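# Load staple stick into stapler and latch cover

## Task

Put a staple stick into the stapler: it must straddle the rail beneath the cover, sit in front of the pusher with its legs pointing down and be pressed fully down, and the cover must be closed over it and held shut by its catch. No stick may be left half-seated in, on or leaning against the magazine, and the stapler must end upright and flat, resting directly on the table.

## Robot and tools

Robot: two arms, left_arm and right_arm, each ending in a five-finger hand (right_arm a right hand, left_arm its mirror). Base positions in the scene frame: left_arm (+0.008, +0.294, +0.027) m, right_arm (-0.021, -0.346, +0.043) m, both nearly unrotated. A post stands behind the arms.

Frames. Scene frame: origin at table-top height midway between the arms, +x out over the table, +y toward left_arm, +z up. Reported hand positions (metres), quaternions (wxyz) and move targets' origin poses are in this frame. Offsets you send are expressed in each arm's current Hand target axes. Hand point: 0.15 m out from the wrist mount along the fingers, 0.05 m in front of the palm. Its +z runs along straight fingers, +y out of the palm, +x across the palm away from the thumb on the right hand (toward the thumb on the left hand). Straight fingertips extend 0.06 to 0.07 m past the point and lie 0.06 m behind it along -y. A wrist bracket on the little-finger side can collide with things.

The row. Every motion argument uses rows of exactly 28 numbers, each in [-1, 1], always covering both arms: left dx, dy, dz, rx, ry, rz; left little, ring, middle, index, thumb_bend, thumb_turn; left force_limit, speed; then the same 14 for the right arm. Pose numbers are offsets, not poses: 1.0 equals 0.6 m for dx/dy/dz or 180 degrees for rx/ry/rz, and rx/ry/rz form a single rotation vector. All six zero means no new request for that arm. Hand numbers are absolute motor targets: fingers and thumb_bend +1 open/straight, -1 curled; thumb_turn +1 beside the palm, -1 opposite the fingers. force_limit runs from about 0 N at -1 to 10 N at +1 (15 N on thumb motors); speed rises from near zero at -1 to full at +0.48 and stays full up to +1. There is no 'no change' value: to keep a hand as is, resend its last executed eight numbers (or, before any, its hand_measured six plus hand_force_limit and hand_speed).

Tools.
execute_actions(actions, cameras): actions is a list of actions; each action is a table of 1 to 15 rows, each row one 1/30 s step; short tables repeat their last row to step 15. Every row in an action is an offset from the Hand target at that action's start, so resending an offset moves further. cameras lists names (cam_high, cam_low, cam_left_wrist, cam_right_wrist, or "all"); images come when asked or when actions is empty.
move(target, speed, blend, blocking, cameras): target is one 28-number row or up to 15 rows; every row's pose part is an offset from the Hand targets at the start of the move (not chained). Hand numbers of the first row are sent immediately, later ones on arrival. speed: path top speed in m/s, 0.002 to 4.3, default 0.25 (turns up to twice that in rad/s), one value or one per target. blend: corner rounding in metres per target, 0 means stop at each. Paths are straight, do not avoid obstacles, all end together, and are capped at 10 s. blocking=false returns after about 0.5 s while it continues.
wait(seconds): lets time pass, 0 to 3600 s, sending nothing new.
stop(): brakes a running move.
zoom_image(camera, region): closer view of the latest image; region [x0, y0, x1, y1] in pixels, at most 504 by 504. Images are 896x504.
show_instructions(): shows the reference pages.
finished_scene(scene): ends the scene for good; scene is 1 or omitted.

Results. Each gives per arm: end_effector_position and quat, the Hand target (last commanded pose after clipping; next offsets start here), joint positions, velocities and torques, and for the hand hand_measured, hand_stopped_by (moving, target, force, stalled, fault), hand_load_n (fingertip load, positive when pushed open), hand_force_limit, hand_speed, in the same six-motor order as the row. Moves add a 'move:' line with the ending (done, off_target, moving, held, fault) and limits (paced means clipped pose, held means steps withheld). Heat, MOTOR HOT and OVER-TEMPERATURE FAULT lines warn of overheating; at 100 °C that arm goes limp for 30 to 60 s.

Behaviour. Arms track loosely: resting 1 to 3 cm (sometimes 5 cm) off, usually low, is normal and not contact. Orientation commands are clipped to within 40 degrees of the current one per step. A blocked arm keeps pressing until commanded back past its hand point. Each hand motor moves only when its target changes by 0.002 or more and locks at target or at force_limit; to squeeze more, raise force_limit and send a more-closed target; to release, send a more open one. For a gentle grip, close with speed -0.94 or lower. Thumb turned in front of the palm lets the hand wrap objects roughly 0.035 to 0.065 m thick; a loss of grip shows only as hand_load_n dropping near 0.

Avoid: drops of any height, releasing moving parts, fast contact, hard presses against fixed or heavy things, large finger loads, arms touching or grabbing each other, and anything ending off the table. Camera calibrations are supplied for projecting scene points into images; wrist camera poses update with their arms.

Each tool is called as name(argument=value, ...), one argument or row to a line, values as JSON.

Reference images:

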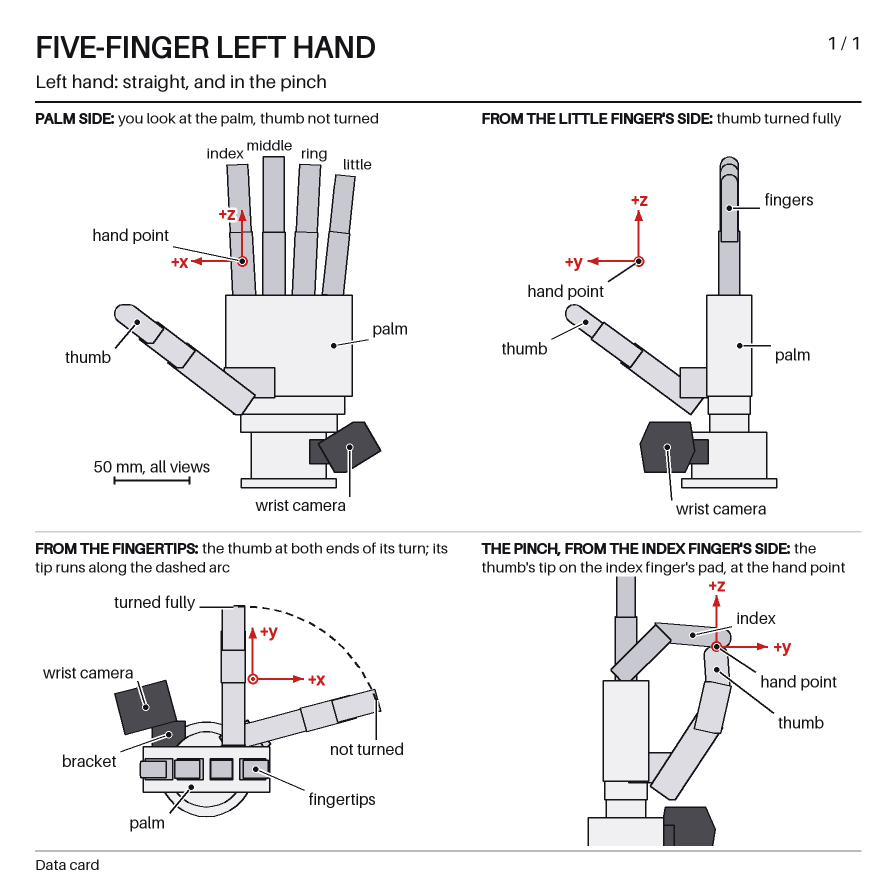

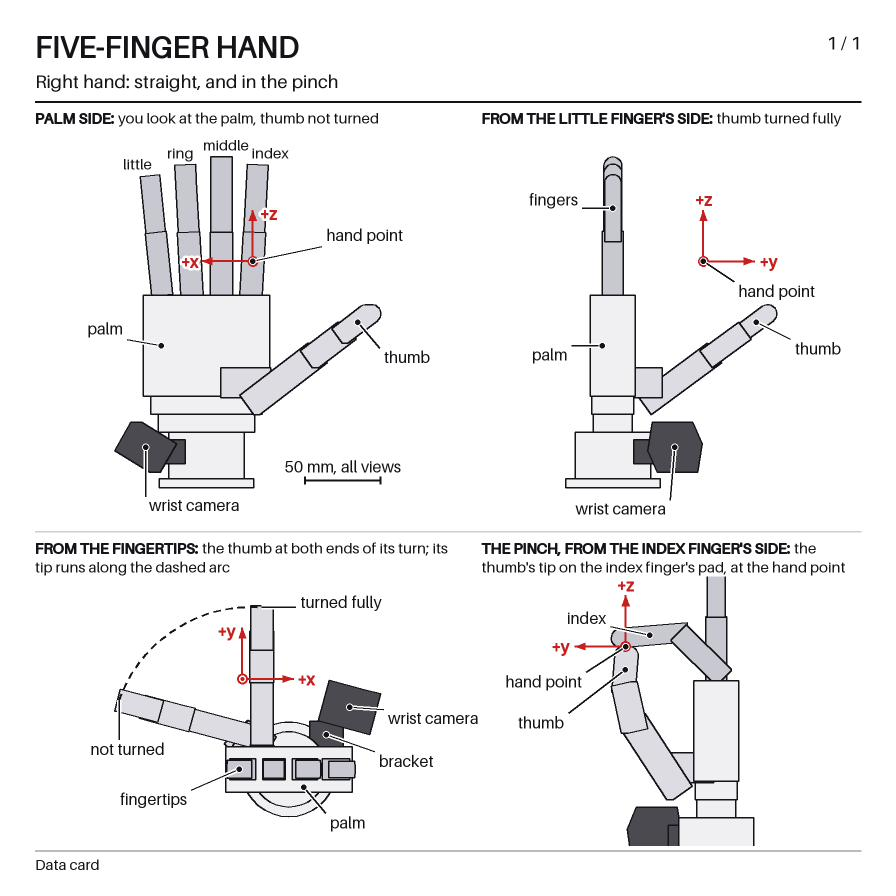

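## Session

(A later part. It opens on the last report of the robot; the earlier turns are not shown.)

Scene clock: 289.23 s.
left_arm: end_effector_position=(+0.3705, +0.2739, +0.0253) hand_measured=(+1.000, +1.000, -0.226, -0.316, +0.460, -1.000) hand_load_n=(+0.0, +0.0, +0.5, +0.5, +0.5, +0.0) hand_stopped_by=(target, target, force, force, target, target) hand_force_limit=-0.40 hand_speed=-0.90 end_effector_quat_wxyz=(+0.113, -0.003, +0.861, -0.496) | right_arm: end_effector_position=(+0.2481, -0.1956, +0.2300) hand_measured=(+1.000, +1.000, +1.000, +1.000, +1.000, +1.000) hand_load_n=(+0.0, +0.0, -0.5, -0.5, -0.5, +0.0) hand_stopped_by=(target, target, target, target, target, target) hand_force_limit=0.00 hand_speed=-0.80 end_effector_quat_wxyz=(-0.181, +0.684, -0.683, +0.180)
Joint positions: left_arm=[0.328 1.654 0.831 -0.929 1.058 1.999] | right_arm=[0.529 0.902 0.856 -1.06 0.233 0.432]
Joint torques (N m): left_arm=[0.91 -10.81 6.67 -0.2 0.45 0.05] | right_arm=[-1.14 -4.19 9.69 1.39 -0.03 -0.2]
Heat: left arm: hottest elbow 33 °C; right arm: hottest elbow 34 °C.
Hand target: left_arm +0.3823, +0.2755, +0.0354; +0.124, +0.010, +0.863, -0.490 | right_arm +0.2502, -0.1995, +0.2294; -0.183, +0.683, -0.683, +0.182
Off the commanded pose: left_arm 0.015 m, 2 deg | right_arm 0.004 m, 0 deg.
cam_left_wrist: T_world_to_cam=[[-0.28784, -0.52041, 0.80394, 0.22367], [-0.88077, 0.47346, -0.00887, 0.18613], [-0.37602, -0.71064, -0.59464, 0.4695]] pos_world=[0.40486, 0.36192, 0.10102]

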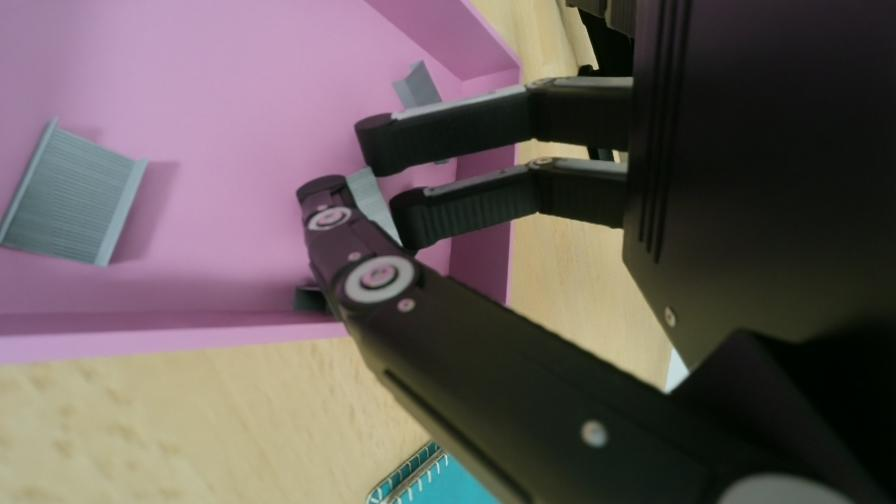

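move(
  target=[0,0,0,0,0,0,1,1,-0.25,-0.34,0.46,-1,-0.5,-0.96,0,0,0,0,0,0,1,1,1,1,1,1,0,-0.8],
  cameras=["cam_left_wrist"],
  speed=0.04,
)

zoom_image(
  camera="cam_left_wrist",
  region=[260, 80, 460, 280],
)

Scene clock: 290.07 s.
left_arm: end_effector_position=(+0.3708, +0.2740, +0.0256) hand_measured=(+1.000, +1.000, -0.250, -0.340, +0.460, -1.000) hand_load_n=(+0.0, +0.0, +0.5, +0.5, +0.5, +0.0) hand_stopped_by=(target, target, target, target, target, target) hand_force_limit=-0.50 hand_speed=-0.96 end_effector_quat_wxyz=(+0.113, -0.003, +0.861, -0.496) | right_arm: end_effector_position=(+0.2481, -0.1956, +0.2300) hand_measured=(+1.000, +1.000, +1.000, +1.000, +1.000, +1.000) hand_load_n=(+0.0, +0.0, +0.0, +0.0, +0.0, +0.0) hand_stopped_by=(target, target, target, target, target, target) hand_force_limit=0.00 hand_speed=-0.80 end_effector_quat_wxyz=(-0.181, +0.684, -0.683, +0.180)
Joint positions: left_arm=[0.328 1.653 0.832 -0.93 1.058 1.999] | right_arm=[0.529 0.902 0.856 -1.06 0.233 0.432]
Joint torques (N m): left_arm=[1.08 -10.87 6.69 -0.2 0.45 0.04] | right_arm=[-1.32 -4.07 9.69 1.48 -0.03 -0.19]
Heat: left arm: hottest elbow 33 °C; right arm: hottest elbow 34 °C.
Hand target: left_arm +0.3822, +0.2755, +0.0354; +0.124, +0.010, +0.863, -0.490 | right_arm +0.2502, -0.1995, +0.2294; -0.183, +0.683, -0.683, +0.182
Off the commanded pose: left_arm 0.015 m, 2 deg | right_arm 0.004 m, 0 deg.
move: done
cam_left_wrist: T_world_to_cam=[[-0.28818, -0.52055, 0.80373, 0.2237], [-0.88075, 0.47349, -0.00914, 0.18635], [-0.37581, -0.71052, -0.59492, 0.46982]] pos_world=[0.40516, 0.36202, 0.10142]

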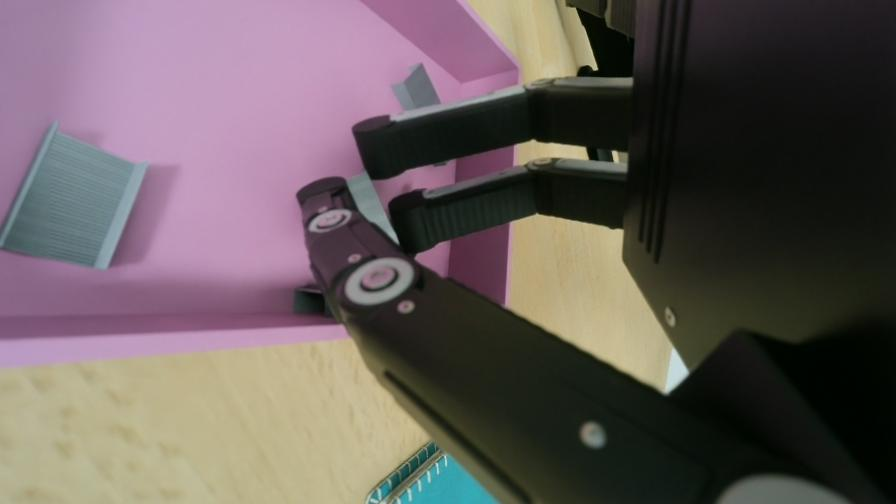

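Scaled by 2.520.

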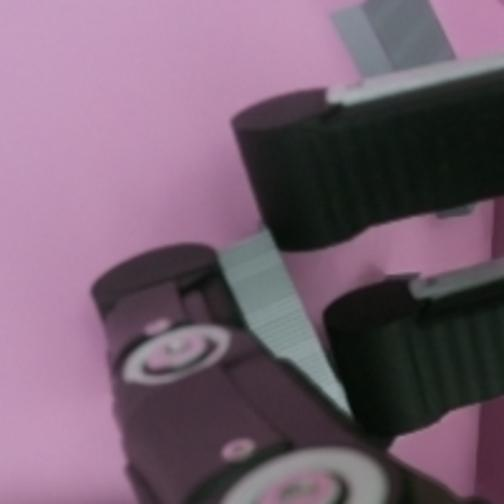

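move(
  target=[
    [0,0,0,0,0,0,1,1,-0.12,-0.16,0.4,-1,-0.5,-0.5,0,0,0,0,0,0,1,1,1,1,1,1,0,-0.8],
    [-0.0087,-0.0338,-0.0196,0,0,0,1,1,-0.12,-0.16,0.4,1,-0.5,-0.5,0,0,0,0,0,0,1,1,1,1,1,1,0,-0.8],
  ],
  cameras=["cam_left_wrist"],
  speed=0.06,
)

zoom_image(
  camera="cam_left_wrist",
  region=[260, 80, 460, 280],
)

Scene clock: 298.63 s.
left_arm: end_effector_position=(+0.3688, +0.2737, +0.0475) hand_measured=(+1.000, +1.000, -0.120, -0.160, +0.400, +1.000) hand_load_n=(+0.0, +0.0, +0.0, +0.0, +0.0, -0.5) hand_stopped_by=(target, target, target, target, target, target) hand_force_limit=-0.50 hand_speed=-0.50 end_effector_quat_wxyz=(+0.111, -0.005, +0.861, -0.496) | right_arm: end_effector_position=(+0.2481, -0.1956, +0.2300) hand_measured=(+1.000, +1.000, +1.000, +1.000, +1.000, +1.000) hand_load_n=(+0.0, +0.0, +0.0, +0.0, +0.0, +0.0) hand_stopped_by=(target, target, target, target, target, target) hand_force_limit=0.00 hand_speed=-0.80 end_effector_quat_wxyz=(-0.181, +0.684, -0.683, +0.180)
Joint positions: left_arm=[0.328 1.605 0.848 -1.001 1.056 1.999] | right_arm=[0.529 0.902 0.856 -1.06 0.233 0.432]
Joint torques (N m): left_arm=[0.97 -10.75 7.34 -0.2 0.52 0.05] | right_arm=[-1.32 -4.31 9.65 1.51 -0.05 -0.18]
Heat: left arm: hottest elbow 33 °C; right arm: hottest elbow 34 °C.
Hand target: left_arm +0.3819, +0.2754, +0.0593; +0.124, +0.010, +0.863, -0.490 | right_arm +0.2502, -0.1995, +0.2294; -0.183, +0.683, -0.683, +0.182
Off the commanded pose: left_arm 0.018 m, 2 deg | right_arm 0.004 m, 0 deg.
move: off_target (left_arm); target 2's new numbers were sent with left_arm's hand 0.018 m and 2 deg from that target
cam_left_wrist: T_world_to_cam=[[-0.28312, -0.5205, 0.80556, 0.2034], [-0.8806, 0.47386, -0.00332, 0.18449], [-0.37999, -0.71031, -0.5925, 0.48327]] pos_world=[0.40368, 0.36172, 0.1231]

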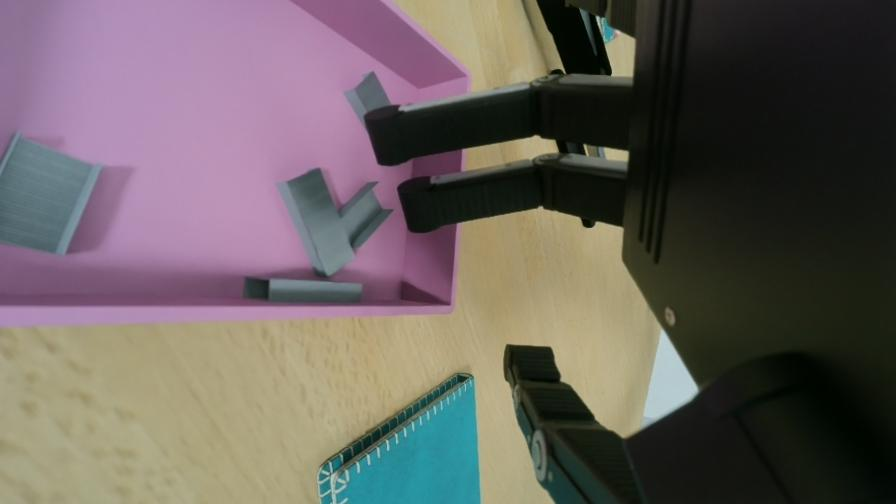

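Scaled by 2.520.

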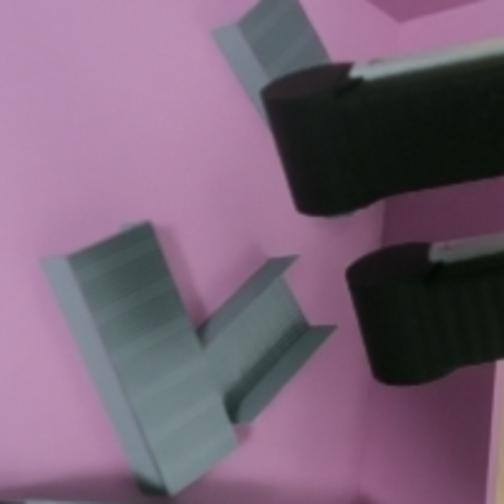

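move(
  target=[0.0202,0.0315,-0.0227,0,0,0,1,1,-0.12,-0.16,0.4,1,-0.5,-0.5,0,0,0,0,0,0,1,1,1,1,1,1,0,-0.8],
  cameras=["cam_left_wrist"],
  speed=0.06,
)

zoom_image(
  camera="cam_left_wrist",
  region=[280, 80, 480, 280],
)

Scene clock: 301.43 s.
left_arm: end_effector_position=(+0.3620, +0.2877, +0.0469) hand_measured=(+1.000, +1.000, -0.120, -0.160, +0.400, +1.000) hand_load_n=(+0.0, +0.0, +0.0, +0.0, +0.0, +0.0) hand_stopped_by=(target, target, target, target, target, target) hand_force_limit=-0.50 hand_speed=-0.50 end_effector_quat_wxyz=(+0.118, +0.007, +0.863, -0.491) | right_arm: end_effector_position=(+0.2481, -0.1956, +0.2300) hand_measured=(+1.000, +1.000, +1.000, +1.000, +1.000, +1.000) hand_load_n=(+0.0, +0.0, +0.0, +0.0, +0.0, +0.0) hand_stopped_by=(target, target, target, target, target, target) hand_force_limit=0.00 hand_speed=-0.80 end_effector_quat_wxyz=(-0.181, +0.684, -0.683, +0.180)
Joint positions: left_arm=[0.368 1.605 0.848 -1.059 1.042 2.098] | right_arm=[0.529 0.902 0.856 -1.06 0.233 0.432]
Joint torques (N m): left_arm=[2.55 -8.06 6.79 -0.35 0.51 0.15] | right_arm=[-1.26 -4.19 9.63 1.5 -0.04 -0.22]
Heat: left arm: hottest elbow 33 °C; right arm: hottest elbow 34 °C.
Hand target: left_arm +0.3700, +0.2955, +0.0473; +0.124, +0.010, +0.862, -0.490 | right_arm +0.2502, -0.1995, +0.2294; -0.183, +0.683, -0.683, +0.182
Off the commanded pose: left_arm 0.011 m, 1 deg | right_arm 0.004 m, 0 deg.
joint sent to its limit (left arm) — joint 6 (wrist roll), upper limit. The joint targets still meet the commanded pose.
move: off_target (left_arm)
cam_left_wrist: T_world_to_cam=[[-0.30782, -0.52682, 0.79228, 0.22065], [-0.87527, 0.48328, -0.0187, 0.16792], [-0.37304, -0.69922, -0.60987, 0.48534]] pos_world=[0.39594, 0.37445, 0.12431]

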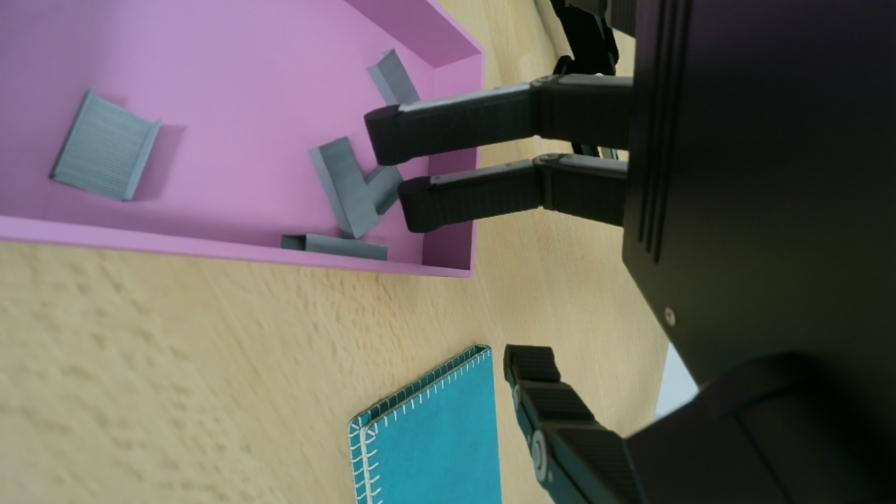

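Scaled by 2.520.

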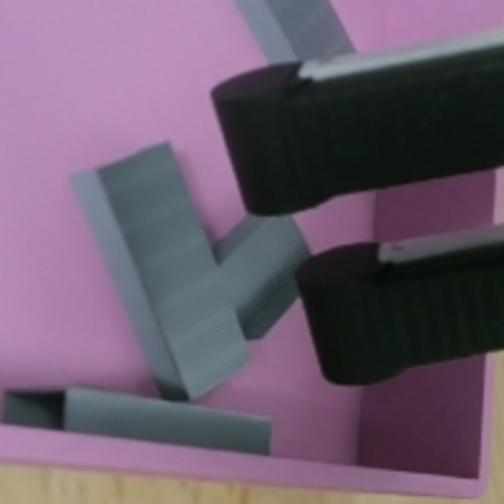

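move(
  target=[0.0098,0.0023,0.012,-0.0188,-0.0703,-0.0408,1,1,-0.12,-0.16,0.4,1,-0.5,-0.5,0,0,0,0,0,0,1,1,1,1,1,1,0,-0.8],
  cameras=["cam_left_wrist"],
  speed=0.06,
)

zoom_image(
  camera="cam_left_wrist",
  region=[280, 80, 480, 280],
)

Scene clock: 305.17 s.
left_arm: end_effector_position=(+0.3626, +0.2843, +0.0354) hand_measured=(+1.000, +1.000, -0.120, -0.160, +0.400, +1.000) hand_load_n=(+0.0, +0.0, +0.0, +0.0, +0.0, +0.0) hand_stopped_by=(target, target, target, target, target, target) hand_force_limit=-0.50 hand_speed=-0.50 end_effector_quat_wxyz=(+0.177, -0.098, +0.857, -0.473) | right_arm: end_effector_position=(+0.2481, -0.1956, +0.2300) hand_measured=(+1.000, +1.000, +1.000, +1.000, +1.000, +1.000) hand_load_n=(+0.0, +0.0, +0.0, +0.0, +0.0, +0.0) hand_stopped_by=(target, target, target, target, target, target) hand_force_limit=0.00 hand_speed=-0.80 end_effector_quat_wxyz=(-0.181, +0.684, -0.683, +0.180)
Joint positions: left_arm=[0.371 1.483 0.661 -0.578 1.051 1.618] | right_arm=[0.529 0.902 0.856 -1.06 0.233 0.432]
Joint torques (N m): left_arm=[2.43 -9.23 5.34 1.17 0.52 -0.18] | right_arm=[-1.2 -4.31 9.68 1.48 -0.04 -0.21]
Heat: left arm: hottest elbow 33 °C; right arm: hottest elbow 34 °C.
Hand target: left_arm +0.3660, +0.2895, +0.0413; +0.187, -0.103, +0.857, -0.470 | right_arm +0.2502, -0.1995, +0.2294; -0.183, +0.683, -0.683, +0.182
Off the commanded pose: left_arm 0.009 m, 1 deg | right_arm 0.004 m, 0 deg.
move: done
cam_left_wrist: T_world_to_cam=[[-0.17277, -0.58508, 0.79236, 0.1957], [-0.96546, 0.25989, -0.01861, 0.26613], [-0.19504, -0.7682, -0.60977, 0.43135]] pos_world=[0.37488, 0.3767, 0.11291]

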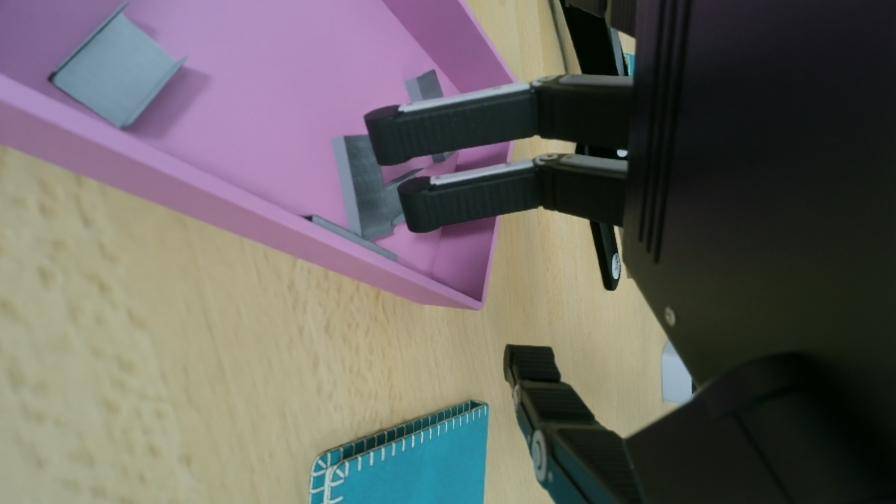

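Scaled by 2.520.

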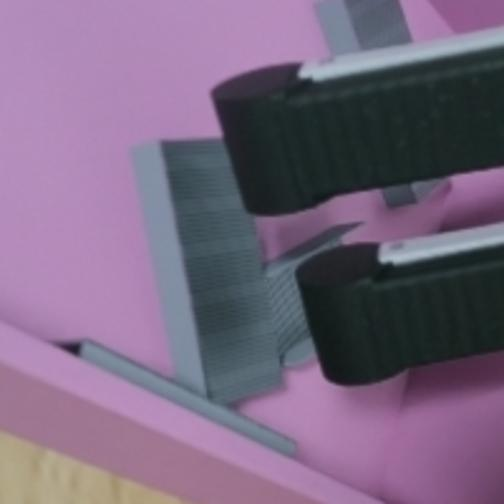

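move(
  target=[0.0034,0.0146,0.0085,0,0,0,1,1,-0.12,-0.16,0.4,1,-0.5,-0.5,0,0,0,0,0,0,1,1,1,1,1,1,0,-0.8],
  cameras=["cam_left_wrist"],
  speed=0.05,
)

zoom_image(
  camera="cam_left_wrist",
  region=[280, 80, 480, 280],
)

Scene clock: 306.47 s.
left_arm: end_effector_position=(+0.3658, +0.2856, +0.0334) hand_measured=(+1.000, +1.000, -0.120, -0.160, +0.400, +1.000) hand_load_n=(+0.0, +0.0, +0.0, +0.0, +0.0, -0.5) hand_stopped_by=(target, target, target, target, target, target) hand_force_limit=-0.50 hand_speed=-0.50 end_effector_quat_wxyz=(+0.188, -0.091, +0.858, -0.470) | right_arm: end_effector_position=(+0.2481, -0.1956, +0.2300) hand_measured=(+1.000, +1.000, +1.000, +1.000, +1.000, +1.000) hand_load_n=(+0.0, -0.5, +0.0, -0.5, +0.0, +0.0) hand_stopped_by=(target, target, target, target, target, target) hand_force_limit=0.00 hand_speed=-0.80 end_effector_quat_wxyz=(-0.181, +0.684, -0.683, +0.180)
Joint positions: left_arm=[0.371 1.483 0.652 -0.542 1.051 1.618] | right_arm=[0.529 0.902 0.856 -1.06 0.233 0.432]
Joint torques (N m): left_arm=[2.49 -6.95 5.3 1.18 0.51 -0.18] | right_arm=[-1.32 -4.31 9.65 1.47 -0.03 -0.18]
Heat: left arm: hottest elbow 33 °C; right arm: hottest elbow 34 °C.
Hand target: left_arm +0.3663, +0.2896, +0.0310; +0.187, -0.103, +0.857, -0.470 | right_arm +0.2502, -0.1995, +0.2294; -0.183, +0.683, -0.683, +0.182
Off the commanded pose: left_arm 0.005 m, 1 deg | right_arm 0.004 m, 0 deg.
move: done
cam_left_wrist: T_world_to_cam=[[-0.19182, -0.59302, 0.782, 0.20828], [-0.96482, 0.2599, -0.03957, 0.26924], [-0.17977, -0.76209, -0.62201, 0.42478]] pos_world=[0.37608, 0.37726, 0.11199]

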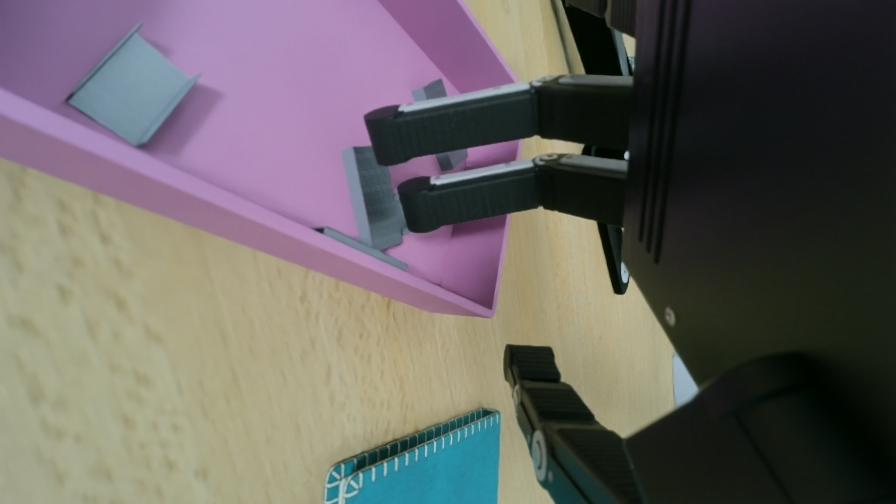

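Scaled by 2.520.

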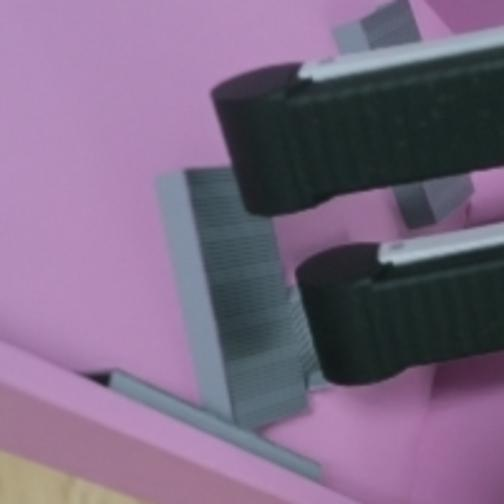

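move(
  target=[0.0155,0.0083,-0.0014,0,0,0,1,1,-0.12,-0.16,0.4,1,-0.5,-0.5,0,0,0,0,0,0,1,1,1,1,1,1,0,-0.8],
  cameras=["cam_left_wrist"],
  speed=0.05,
)

zoom_image(
  camera="cam_left_wrist",
  region=[280, 80, 480, 280],
)

Scene clock: 307.80 s.
left_arm: end_effector_position=(+0.3560, +0.2833, +0.0274) hand_measured=(+1.000, +1.000, -0.120, -0.160, +0.400, +1.000) hand_load_n=(+0.0, +0.0, +0.0, +0.0, +0.0, +0.0) hand_stopped_by=(target, target, target, target, target, target) hand_force_limit=-0.50 hand_speed=-0.50 end_effector_quat_wxyz=(+0.181, -0.098, +0.857, -0.472) | right_arm: end_effector_position=(+0.2481, -0.1956, +0.2300) hand_measured=(+1.000, +1.000, +1.000, +1.000, +1.000, +1.000) hand_load_n=(+0.0, +0.0, +0.0, +0.0, +0.0, -0.5) hand_stopped_by=(target, target, target, target, target, target) hand_force_limit=0.00 hand_speed=-0.80 end_effector_quat_wxyz=(-0.181, +0.684, -0.683, +0.180)
Joint positions: left_arm=[0.376 1.483 0.628 -0.536 1.052 1.618] | right_arm=[0.529 0.902 0.856 -1.06 0.233 0.432]
Joint torques (N m): left_arm=[2.84 -6.77 5.12 1.22 0.54 0] | right_arm=[-1.26 -4.13 9.66 1.47 -0.04 -0.2]
Heat: left arm: hottest elbow 33 °C; right arm: hottest elbow 34 °C.
Hand target: left_arm +0.3576, +0.2897, +0.0252; +0.187, -0.103, +0.857, -0.470 | right_arm +0.2502, -0.1995, +0.2294; -0.183, +0.683, -0.683, +0.182
Off the commanded pose: left_arm 0.007 m, 1 deg | right_arm 0.004 m, 0 deg.
move: done
cam_left_wrist: T_world_to_cam=[[-0.17619, -0.5879, 0.78951, 0.20243], [-0.96661, 0.25493, -0.02588, 0.26186], [-0.18605, -0.76771, -0.61319, 0.42105]] pos_world=[0.36712, 0.3755, 0.10514]

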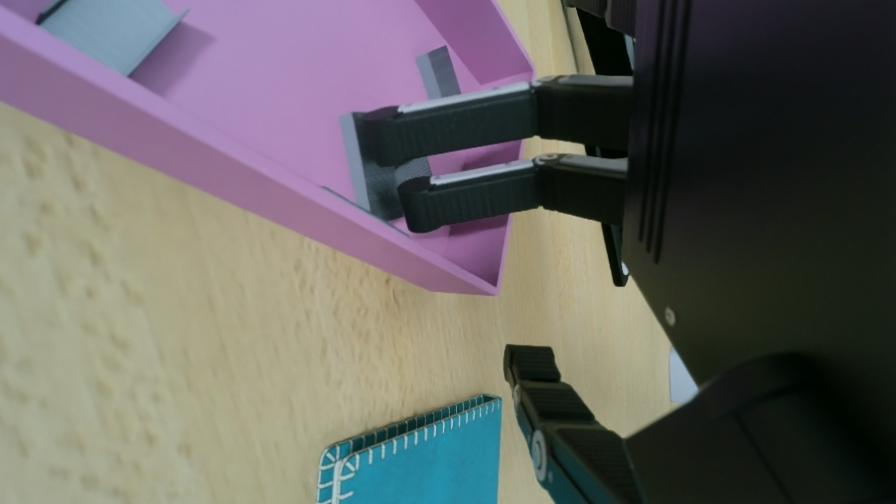

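Scaled by 2.520.

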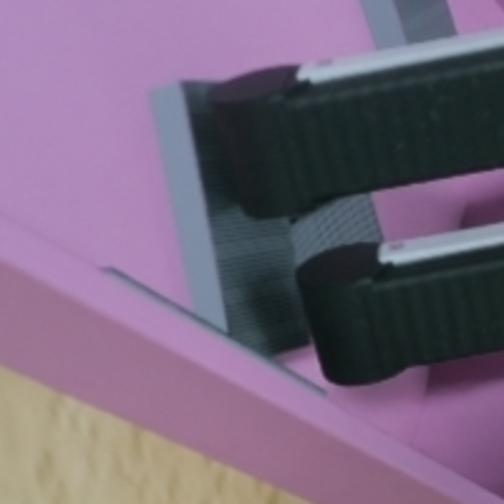

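move(
  target=[
    [0.0015,0.0056,0.0033,0,0,0,1,1,-0.12,-0.16,0.4,1,-0.5,-0.5,0,0,0,0,0,0,1,1,1,1,1,1,0,-0.8],
    [-0.0638,0.018,0.0108,-0.0186,-0.0703,-0.0408,1,1,-0.12,-0.16,0.4,1,-0.5,-0.5,0,0,0,0,0,0,1,1,1,1,1,1,0,-0.8],
  ],
  cameras=["cam_left_wrist"],
  speed=0.04,
)

zoom_image(
  camera="cam_left_wrist",
  region=[280, 80, 480, 280],
)

Scene clock: 312.63 s.
left_arm: end_effector_position=(+0.3978, +0.3035, +0.0258) hand_measured=(+1.000, +1.000, -0.120, -0.160, +0.400, +1.000) hand_load_n=(+0.0, +0.0, -2.0, +0.0, +0.0, +0.0) hand_stopped_by=(target, target, target, target, target, target) hand_force_limit=-0.50 hand_speed=-0.50 end_effector_quat_wxyz=(+0.249, -0.207, +0.834, -0.448) | right_arm: end_effector_position=(+0.2481, -0.1956, +0.2300) hand_measured=(+1.000, +1.000, +1.000, +1.000, +1.000, +1.000) hand_load_n=(+0.0, +0.0, +0.0, +0.5, +0.0, +0.0) hand_stopped_by=(target, target, target, target, target, target) hand_force_limit=0.00 hand_speed=-0.80 end_effector_quat_wxyz=(-0.181, +0.684, -0.683, +0.180)
Joint positions: left_arm=[0.377 1.478 0.562 -0.065 0.961 1.149] | right_arm=[0.529 0.902 0.856 -1.06 0.233 0.432]
Joint torques (N m): left_arm=[1.14 -7.36 4.6 1.65 -0.23 -0.1] | right_arm=[-1.32 -4.07 9.66 1.57 -0.05 -0.2]
Heat: left arm: hottest elbow 33 °C; right arm: hottest elbow 34 °C.
Hand target: left_arm +0.3949, +0.3040, +0.0213; +0.247, -0.214, +0.836, -0.442 | right_arm +0.2502, -0.1995, +0.2294; -0.183, +0.683, -0.683, +0.182
Off the commanded pose: left_arm 0.005 m, 1 deg | right_arm 0.004 m, 0 deg.
move: done
cam_left_wrist: T_world_to_cam=[[-0.02898, -0.61042, 0.79155, 0.17108], [-0.99909, -0.0071, -0.04206, 0.3899], [0.03129, -0.79205, -0.60966, 0.36419]] pos_world=[0.38311, 0.39566, 0.10301]

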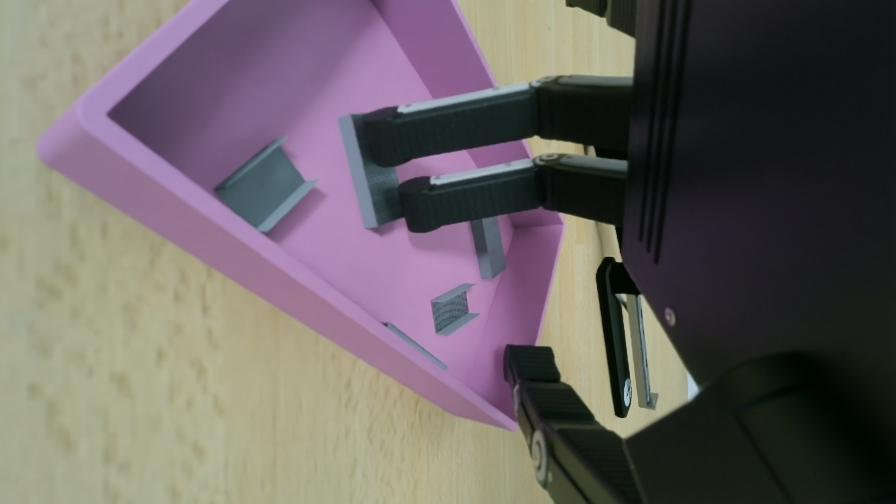

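Scaled by 2.520.

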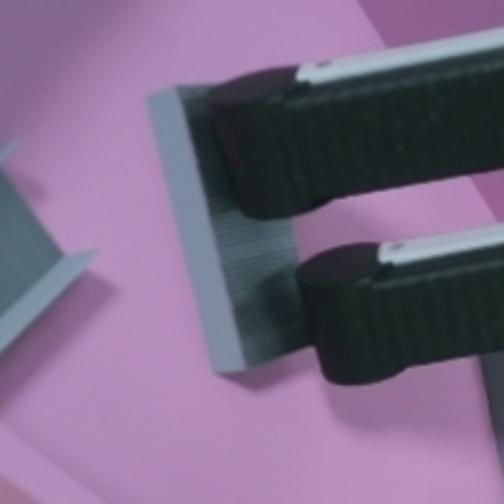

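move(
  target=[0.0018,-0.0058,0.0093,-0.0249,-0.0939,-0.0544,1,1,-0.12,-0.16,0.4,1,-0.5,-0.5,0,0,0,0,0,0,1,1,1,1,1,1,0,-0.8],
  cameras=["cam_left_wrist"],
  speed=0.04,
)

zoom_image(
  camera="cam_left_wrist",
  region=[280, 80, 480, 280],
)

Scene clock: 318.60 s.
left_arm: end_effector_position=(+0.4032, +0.3030, +0.0266) hand_measured=(+1.000, +1.000, -0.120, -0.160, +0.400, +1.000) hand_load_n=(+0.0, +0.0, -1.5, +0.0, +0.0, +0.0) hand_stopped_by=(target, target, target, target, target, target) hand_force_limit=-0.50 hand_speed=-0.50 end_effector_quat_wxyz=(+0.327, -0.351, +0.784, -0.393) | right_arm: end_effector_position=(+0.2481, -0.1956, +0.2300) hand_measured=(+1.000, +1.000, +1.000, +1.000, +1.000, +1.000) hand_load_n=(+0.0, +0.0, +0.0, +0.0, +0.0, +0.0) hand_stopped_by=(target, target, target, target, target, target) hand_force_limit=0.00 hand_speed=-0.80 end_effector_quat_wxyz=(-0.181, +0.684, -0.683, +0.180)
Joint positions: left_arm=[0.289 1.392 0.396 0.359 0.641 0.69] | right_arm=[0.529 0.902 0.856 -1.06 0.233 0.432]
Joint torques (N m): left_arm=[0.91 -5.83 4.34 1.92 -0.25 -0.11] | right_arm=[-1.14 -4.37 9.63 1.5 -0.03 -0.2]
Heat: left arm: hottest elbow 32 °C; right arm: hottest elbow 34 °C.
Hand target: left_arm +0.3980, +0.2980, +0.0214; +0.320, -0.356, +0.786, -0.392 | right_arm +0.2502, -0.1995, +0.2294; -0.183, +0.683, -0.683, +0.182
Off the commanded pose: left_arm 0.009 m, 1 deg | right_arm 0.004 m, 0 deg.
move: done
cam_left_wrist: T_world_to_cam=[[0.18522, -0.5877, 0.7876, 0.07721], [-0.93269, -0.35754, -0.04746, 0.47486], [0.30949, -0.72579, -0.61436, 0.23198]] pos_world=[0.3568, 0.38353, 0.10425]

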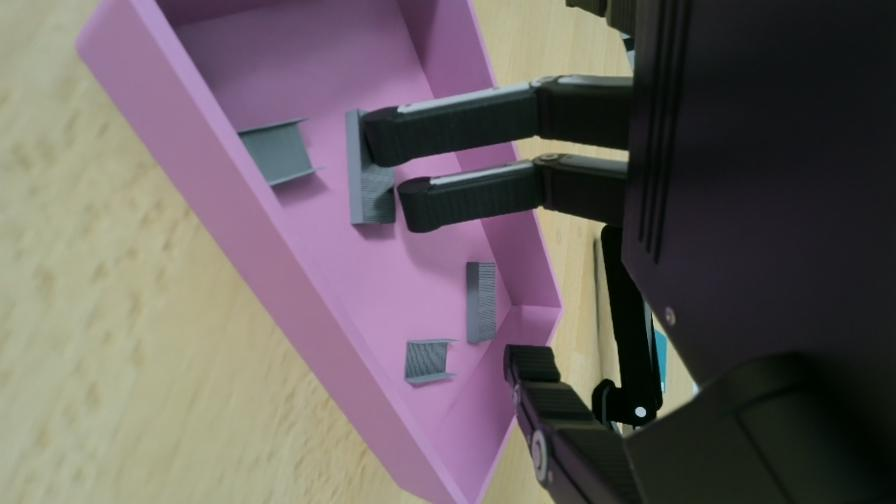

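Scaled by 2.520.

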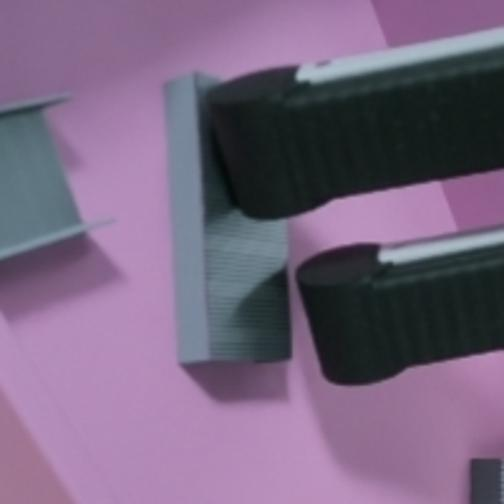

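move(
  target=[-0.0149,-0.0563,-0.0326,0,0,0,1,1,1,0.0,0.4,1,-0.5,-0.5,0,0,0,0,0,0,1,1,1,1,1,1,0,-0.8],
  cameras=["cam_left_wrist"],
  speed=0.06,
)

zoom_image(
  camera="cam_left_wrist",
  region=[240, 60, 440, 260],
)

Scene clock: 320.13 s.
left_arm: end_effector_position=(+0.3845, +0.2991, +0.0459) hand_measured=(+1.000, +1.000, +1.000, +0.000, +0.400, +1.000) hand_load_n=(+0.0, +0.0, +0.0, +0.0, +0.0, +0.0) hand_stopped_by=(target, target, target, target, target, target) hand_force_limit=-0.50 hand_speed=-0.50 end_effector_quat_wxyz=(+0.308, -0.365, +0.789, -0.387) | right_arm: end_effector_position=(+0.2481, -0.1956, +0.2300) hand_measured=(+1.000, +1.000, +1.000, +1.000, +1.000, +1.000) hand_load_n=(+0.0, +0.0, +0.0, +0.0, +0.0, +0.0) hand_stopped_by=(target, target, target, target, target, target) hand_force_limit=0.00 hand_speed=-0.80 end_effector_quat_wxyz=(-0.181, +0.684, -0.683, +0.180)
Joint positions: left_arm=[0.289 1.258 0.396 0.178 0.631 0.689] | right_arm=[0.529 0.902 0.856 -1.06 0.233 0.432]
Joint torques (N m): left_arm=[0.67 -6.36 8.03 1.5 0.18 -0.12] | right_arm=[-1.49 -4.25 9.66 1.5 -0.04 -0.19]
Heat: left arm: hottest elbow 33 °C; right arm: hottest elbow 34 °C.
Hand target: left_arm +0.3980, +0.2980, +0.0614; +0.320, -0.356, +0.786, -0.392 | right_arm +0.2502, -0.1995, +0.2294; -0.183, +0.683, -0.683, +0.182
Off the commanded pose: left_arm 0.021 m, 2 deg | right_arm 0.004 m, 0 deg.
move: off_target (left_arm)
cam_left_wrist: T_world_to_cam=[[0.22792, -0.57955, 0.78242, 0.04457], [-0.93065, -0.36592, 0.00005, 0.45651], [0.28627, -0.72817, -0.62275, 0.25691]] pos_world=[0.34114, 0.37995, 0.1251]

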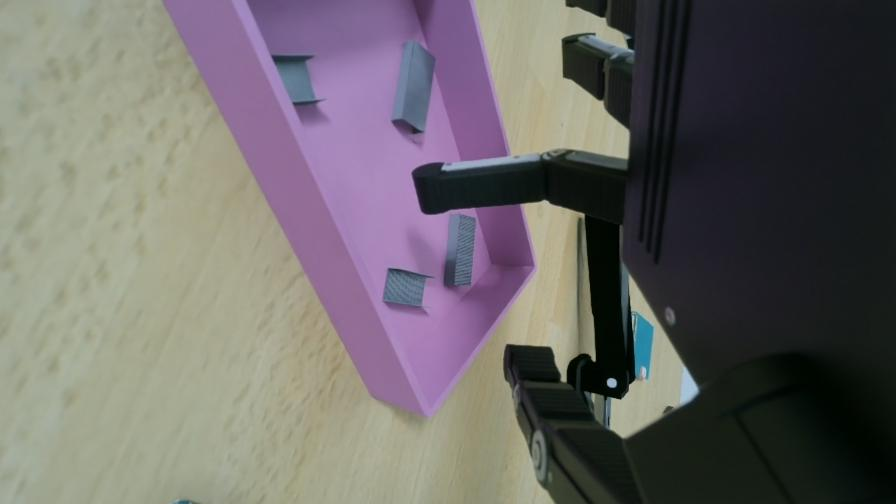

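Scaled by 2.520.

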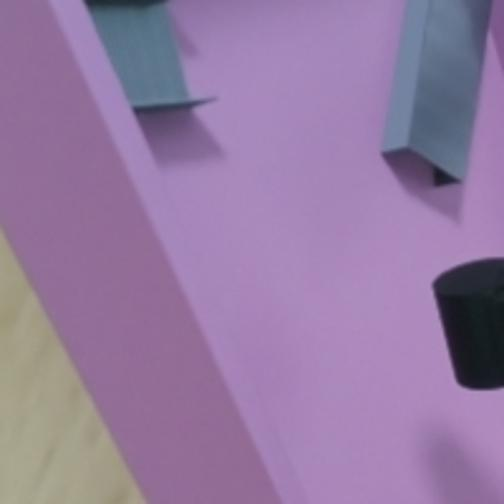

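zoom_image(
  camera="cam_left_wrist",
  region=[340, 20, 500, 180],
)

Scaled by 3.150.

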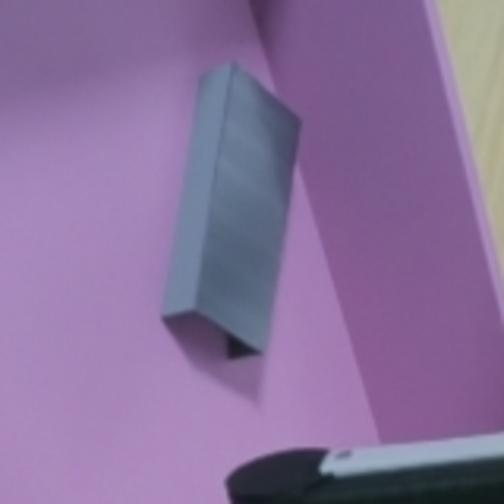

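move(
  target=[-0.0265,-0.019,0.0723,0.0323,0.1219,0.0706,1,1,-0.12,-0.16,0.4,1,-0.5,-0.5,0,0,0,0,0,0,1,1,1,1,1,1,0,-0.8],
  cameras=["cam_left_wrist"],
  speed=0.08,
)

zoom_image(
  camera="cam_left_wrist",
  region=[280, 60, 480, 260],
)

Scene clock: 324.93 s.
left_arm: end_effector_position=(+0.4303, +0.2804, +0.0489) hand_measured=(+1.000, +1.000, -0.120, -0.160, +0.400, +1.000) hand_load_n=(+0.0, +0.0, +0.0, +0.0, +0.0, +0.0) hand_stopped_by=(target, target, target, target, target, target) hand_force_limit=-0.50 hand_speed=-0.50 end_effector_quat_wxyz=(+0.213, -0.176, +0.846, -0.456) | right_arm: end_effector_position=(+0.2481, -0.1956, +0.2300) hand_measured=(+1.000, +1.000, +1.000, +1.000, +1.000, +1.000) hand_load_n=(+0.0, +0.0, +0.0, +0.0, +0.5, -0.5) hand_stopped_by=(target, target, target, target, target, target) hand_force_limit=0.00 hand_speed=-0.80 end_effector_quat_wxyz=(-0.181, +0.684, -0.683, +0.180)
Joint positions: left_arm=[0.289 1.506 0.703 -0.223 0.956 1.163] | right_arm=[0.529 0.902 0.856 -1.06 0.233 0.432]
Joint torques (N m): left_arm=[2.55 -7.47 8.24 1.03 0.53 0.17] | right_arm=[-1.26 -4.25 9.63 1.47 -0.06 -0.2]
Heat: left arm: hottest elbow 33 °C; right arm: hottest elbow 34 °C.
Hand target: left_arm +0.4441, +0.2890, +0.0536; +0.224, -0.170, +0.846, -0.454 | right_arm +0.2502, -0.1995, +0.2294; -0.183, +0.683, -0.683, +0.182
Off the commanded pose: left_arm 0.017 m, 1 deg | right_arm 0.004 m, 0 deg.
move: off_target (left_arm)
cam_left_wrist: T_world_to_cam=[[-0.05765, -0.60367, 0.79515, 0.14997], [-0.99637, 0.08471, -0.00794, 0.39461], [-0.06256, -0.79272, -0.60636, 0.39945]] pos_world=[0.42682, 0.37376, 0.12609]

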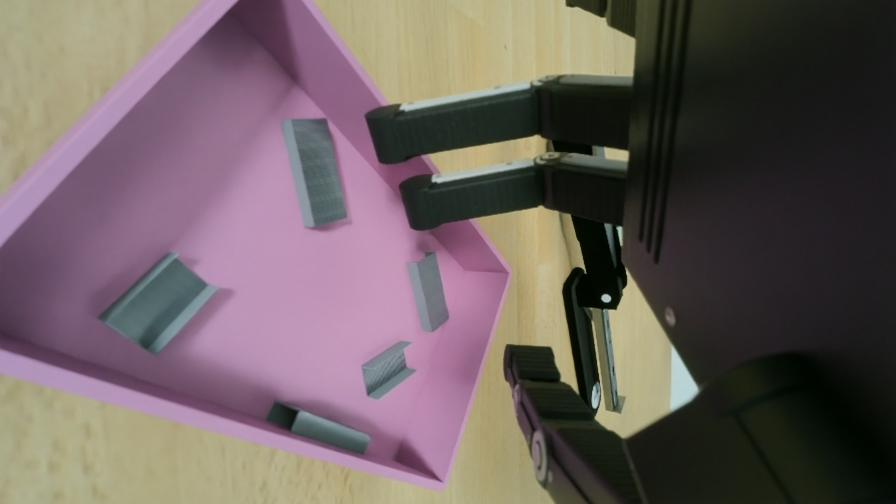

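Scaled by 2.520.

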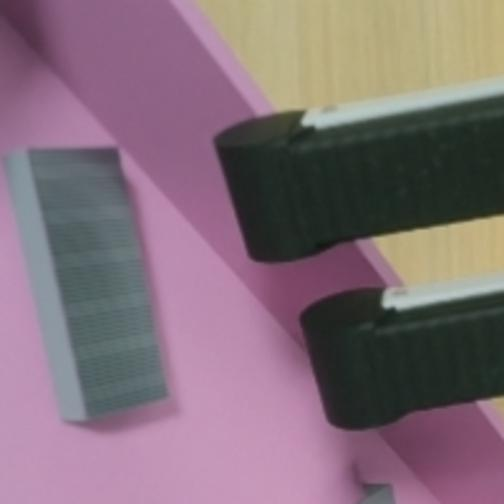

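move(
  target=[-0.0013,0.0305,0.0027,0,0,0,1,1,-0.12,-0.16,0.4,1,-0.5,-0.5,0,0,0,0,0,0,1,1,1,1,1,1,0,-0.8],
  cameras=["cam_left_wrist"],
  speed=0.06,
)

zoom_image(
  camera="cam_left_wrist",
  region=[280, 60, 480, 260],
)

Scene clock: 327.47 s.
left_arm: end_effector_position=(+0.4266, +0.2862, +0.0319) hand_measured=(+1.000, +1.000, -0.120, -0.160, +0.400, +1.000) hand_load_n=(+0.0, -0.5, +0.0, +0.5, +0.0, +0.0) hand_stopped_by=(target, target, target, target, target, target) hand_force_limit=-0.50 hand_speed=-0.50 end_effector_quat_wxyz=(+0.204, -0.179, +0.847, -0.458) | right_arm: end_effector_position=(+0.2481, -0.1956, +0.2300) hand_measured=(+1.000, +1.000, +1.000, +1.000, +1.000, +1.000) hand_load_n=(+0.0, +0.0, +0.0, +0.0, +0.0, +0.0) hand_stopped_by=(target, target, target, target, target, target) hand_force_limit=0.00 hand_speed=-0.80 end_effector_quat_wxyz=(-0.181, +0.684, -0.683, +0.180)
Joint positions: left_arm=[0.307 1.553 0.703 -0.223 0.968 1.198] | right_arm=[0.529 0.902 0.856 -1.06 0.233 0.432]
Joint torques (N m): left_arm=[2.73 -8 7.9 1.68 0.54 0.16] | right_arm=[-1.32 -4.19 9.63 1.54 -0.03 -0.19]
Heat: left arm: hottest elbow 33 °C; right arm: hottest elbow 34 °C.
Hand target: left_arm +0.4440, +0.2979, +0.0375; +0.224, -0.170, +0.846, -0.454 | right_arm +0.2502, -0.1995, +0.2294; -0.183, +0.683, -0.683, +0.182
Off the commanded pose: left_arm 0.022 m, 3 deg | right_arm 0.004 m, 0 deg.
move: off_target (left_arm)
cam_left_wrist: T_world_to_cam=[[-0.04613, -0.59899, 0.79943, 0.16042], [-0.99595, 0.08937, 0.0095, 0.3882], [-0.07714, -0.79576, -0.60068, 0.40036]] pos_world=[0.42491, 0.37998, 0.10855]

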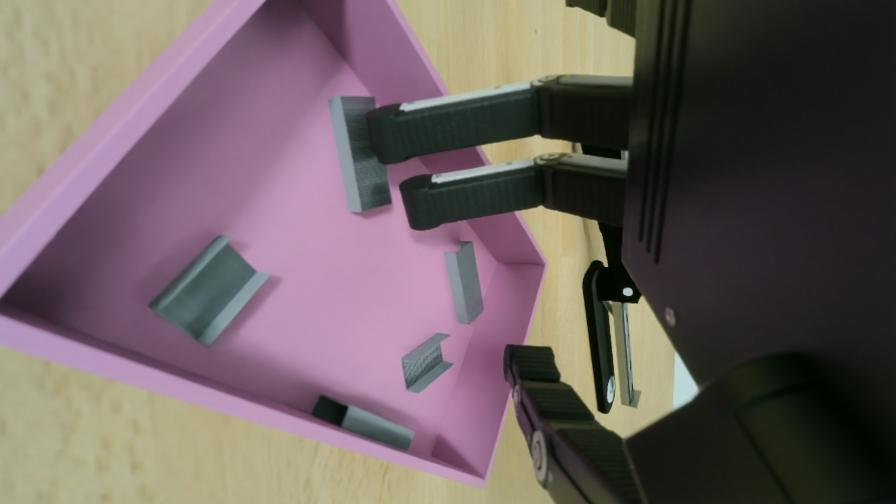

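Scaled by 2.520.

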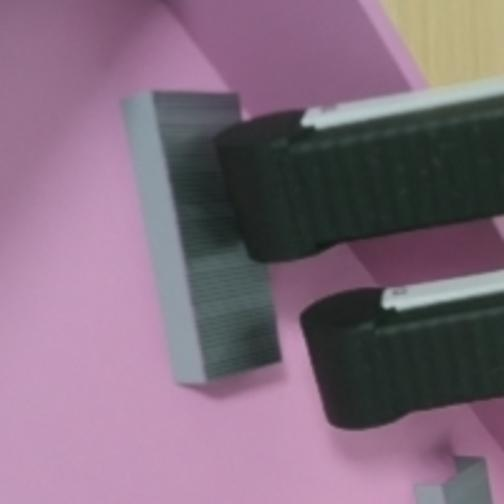

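move(
  target=[-0.008,0.0112,0.0047,0,0,0,1,1,-0.12,-0.16,0.4,1,-0.5,-0.5,0,0,0,0,0,0,1,1,1,1,1,1,0,-0.8],
  cameras=["cam_left_wrist"],
  speed=0.06,
)

zoom_image(
  camera="cam_left_wrist",
  region=[280, 60, 480, 260],
)

Scene clock: 328.23 s.
left_arm: end_effector_position=(+0.4325, +0.2892, +0.0296) hand_measured=(+1.000, +1.000, -0.120, -0.160, +0.400, +1.000) hand_load_n=(+0.0, +0.0, -0.5, -0.5, +0.0, +0.0) hand_stopped_by=(target, target, target, target, target, target) hand_force_limit=-0.50 hand_speed=-0.50 end_effector_quat_wxyz=(+0.205, -0.178, +0.846, -0.459) | right_arm: end_effector_position=(+0.2481, -0.1956, +0.2300) hand_measured=(+1.000, +1.000, +1.000, +1.000, +1.000, +1.000) hand_load_n=(+0.0, +0.0, +0.0, +0.0, +0.0, +0.0) hand_stopped_by=(target, target, target, target, target, target) hand_force_limit=0.00 hand_speed=-0.80 end_effector_quat_wxyz=(-0.181, +0.684, -0.683, +0.180)
Joint positions: left_arm=[0.312 1.575 0.719 -0.219 0.975 1.204] | right_arm=[0.529 0.902 0.856 -1.06 0.233 0.432]
Joint torques (N m): left_arm=[2.96 -7.94 7.71 1.72 0.4 0.19] | right_arm=[-1.2 -4.25 9.68 1.48 -0.04 -0.21]
Heat: left arm: hottest elbow 33 °C; right arm: hottest elbow 34 °C.
Hand target: left_arm +0.4490, +0.3020, +0.0314; +0.223, -0.170, +0.846, -0.454 | right_arm +0.2502, -0.1995, +0.2294; -0.183, +0.683, -0.683, +0.182
Off the commanded pose: left_arm 0.021 m, 2 deg | right_arm 0.004 m, 0 deg.
move: off_target (left_arm)
cam_left_wrist: T_world_to_cam=[[-0.05065, -0.5964, 0.80109, 0.1654], [-0.99582, 0.09124, 0.00496, 0.39342], [-0.07605, -0.79749, -0.59852, 0.40181]] pos_world=[0.43071, 0.38319, 0.10604]

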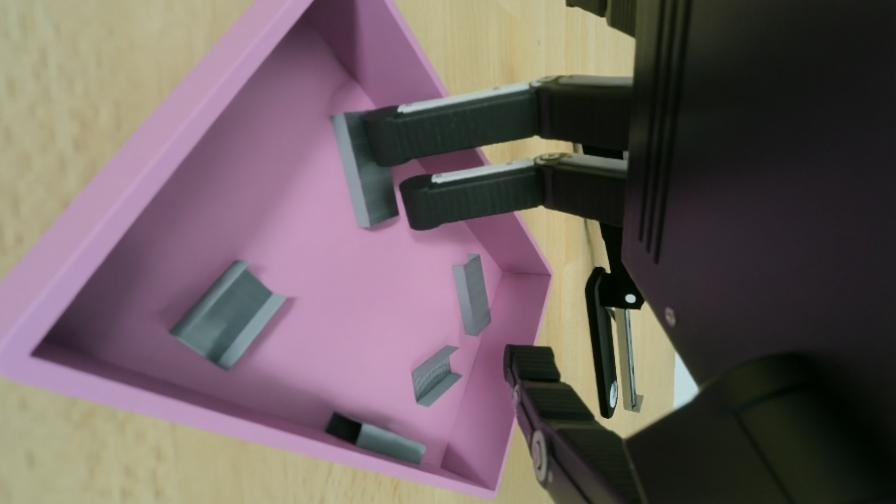

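Scaled by 2.520.

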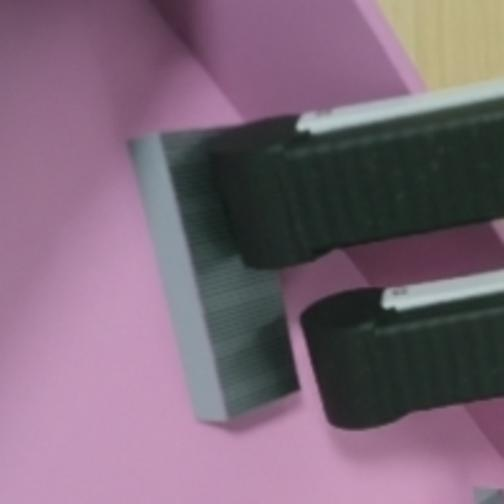

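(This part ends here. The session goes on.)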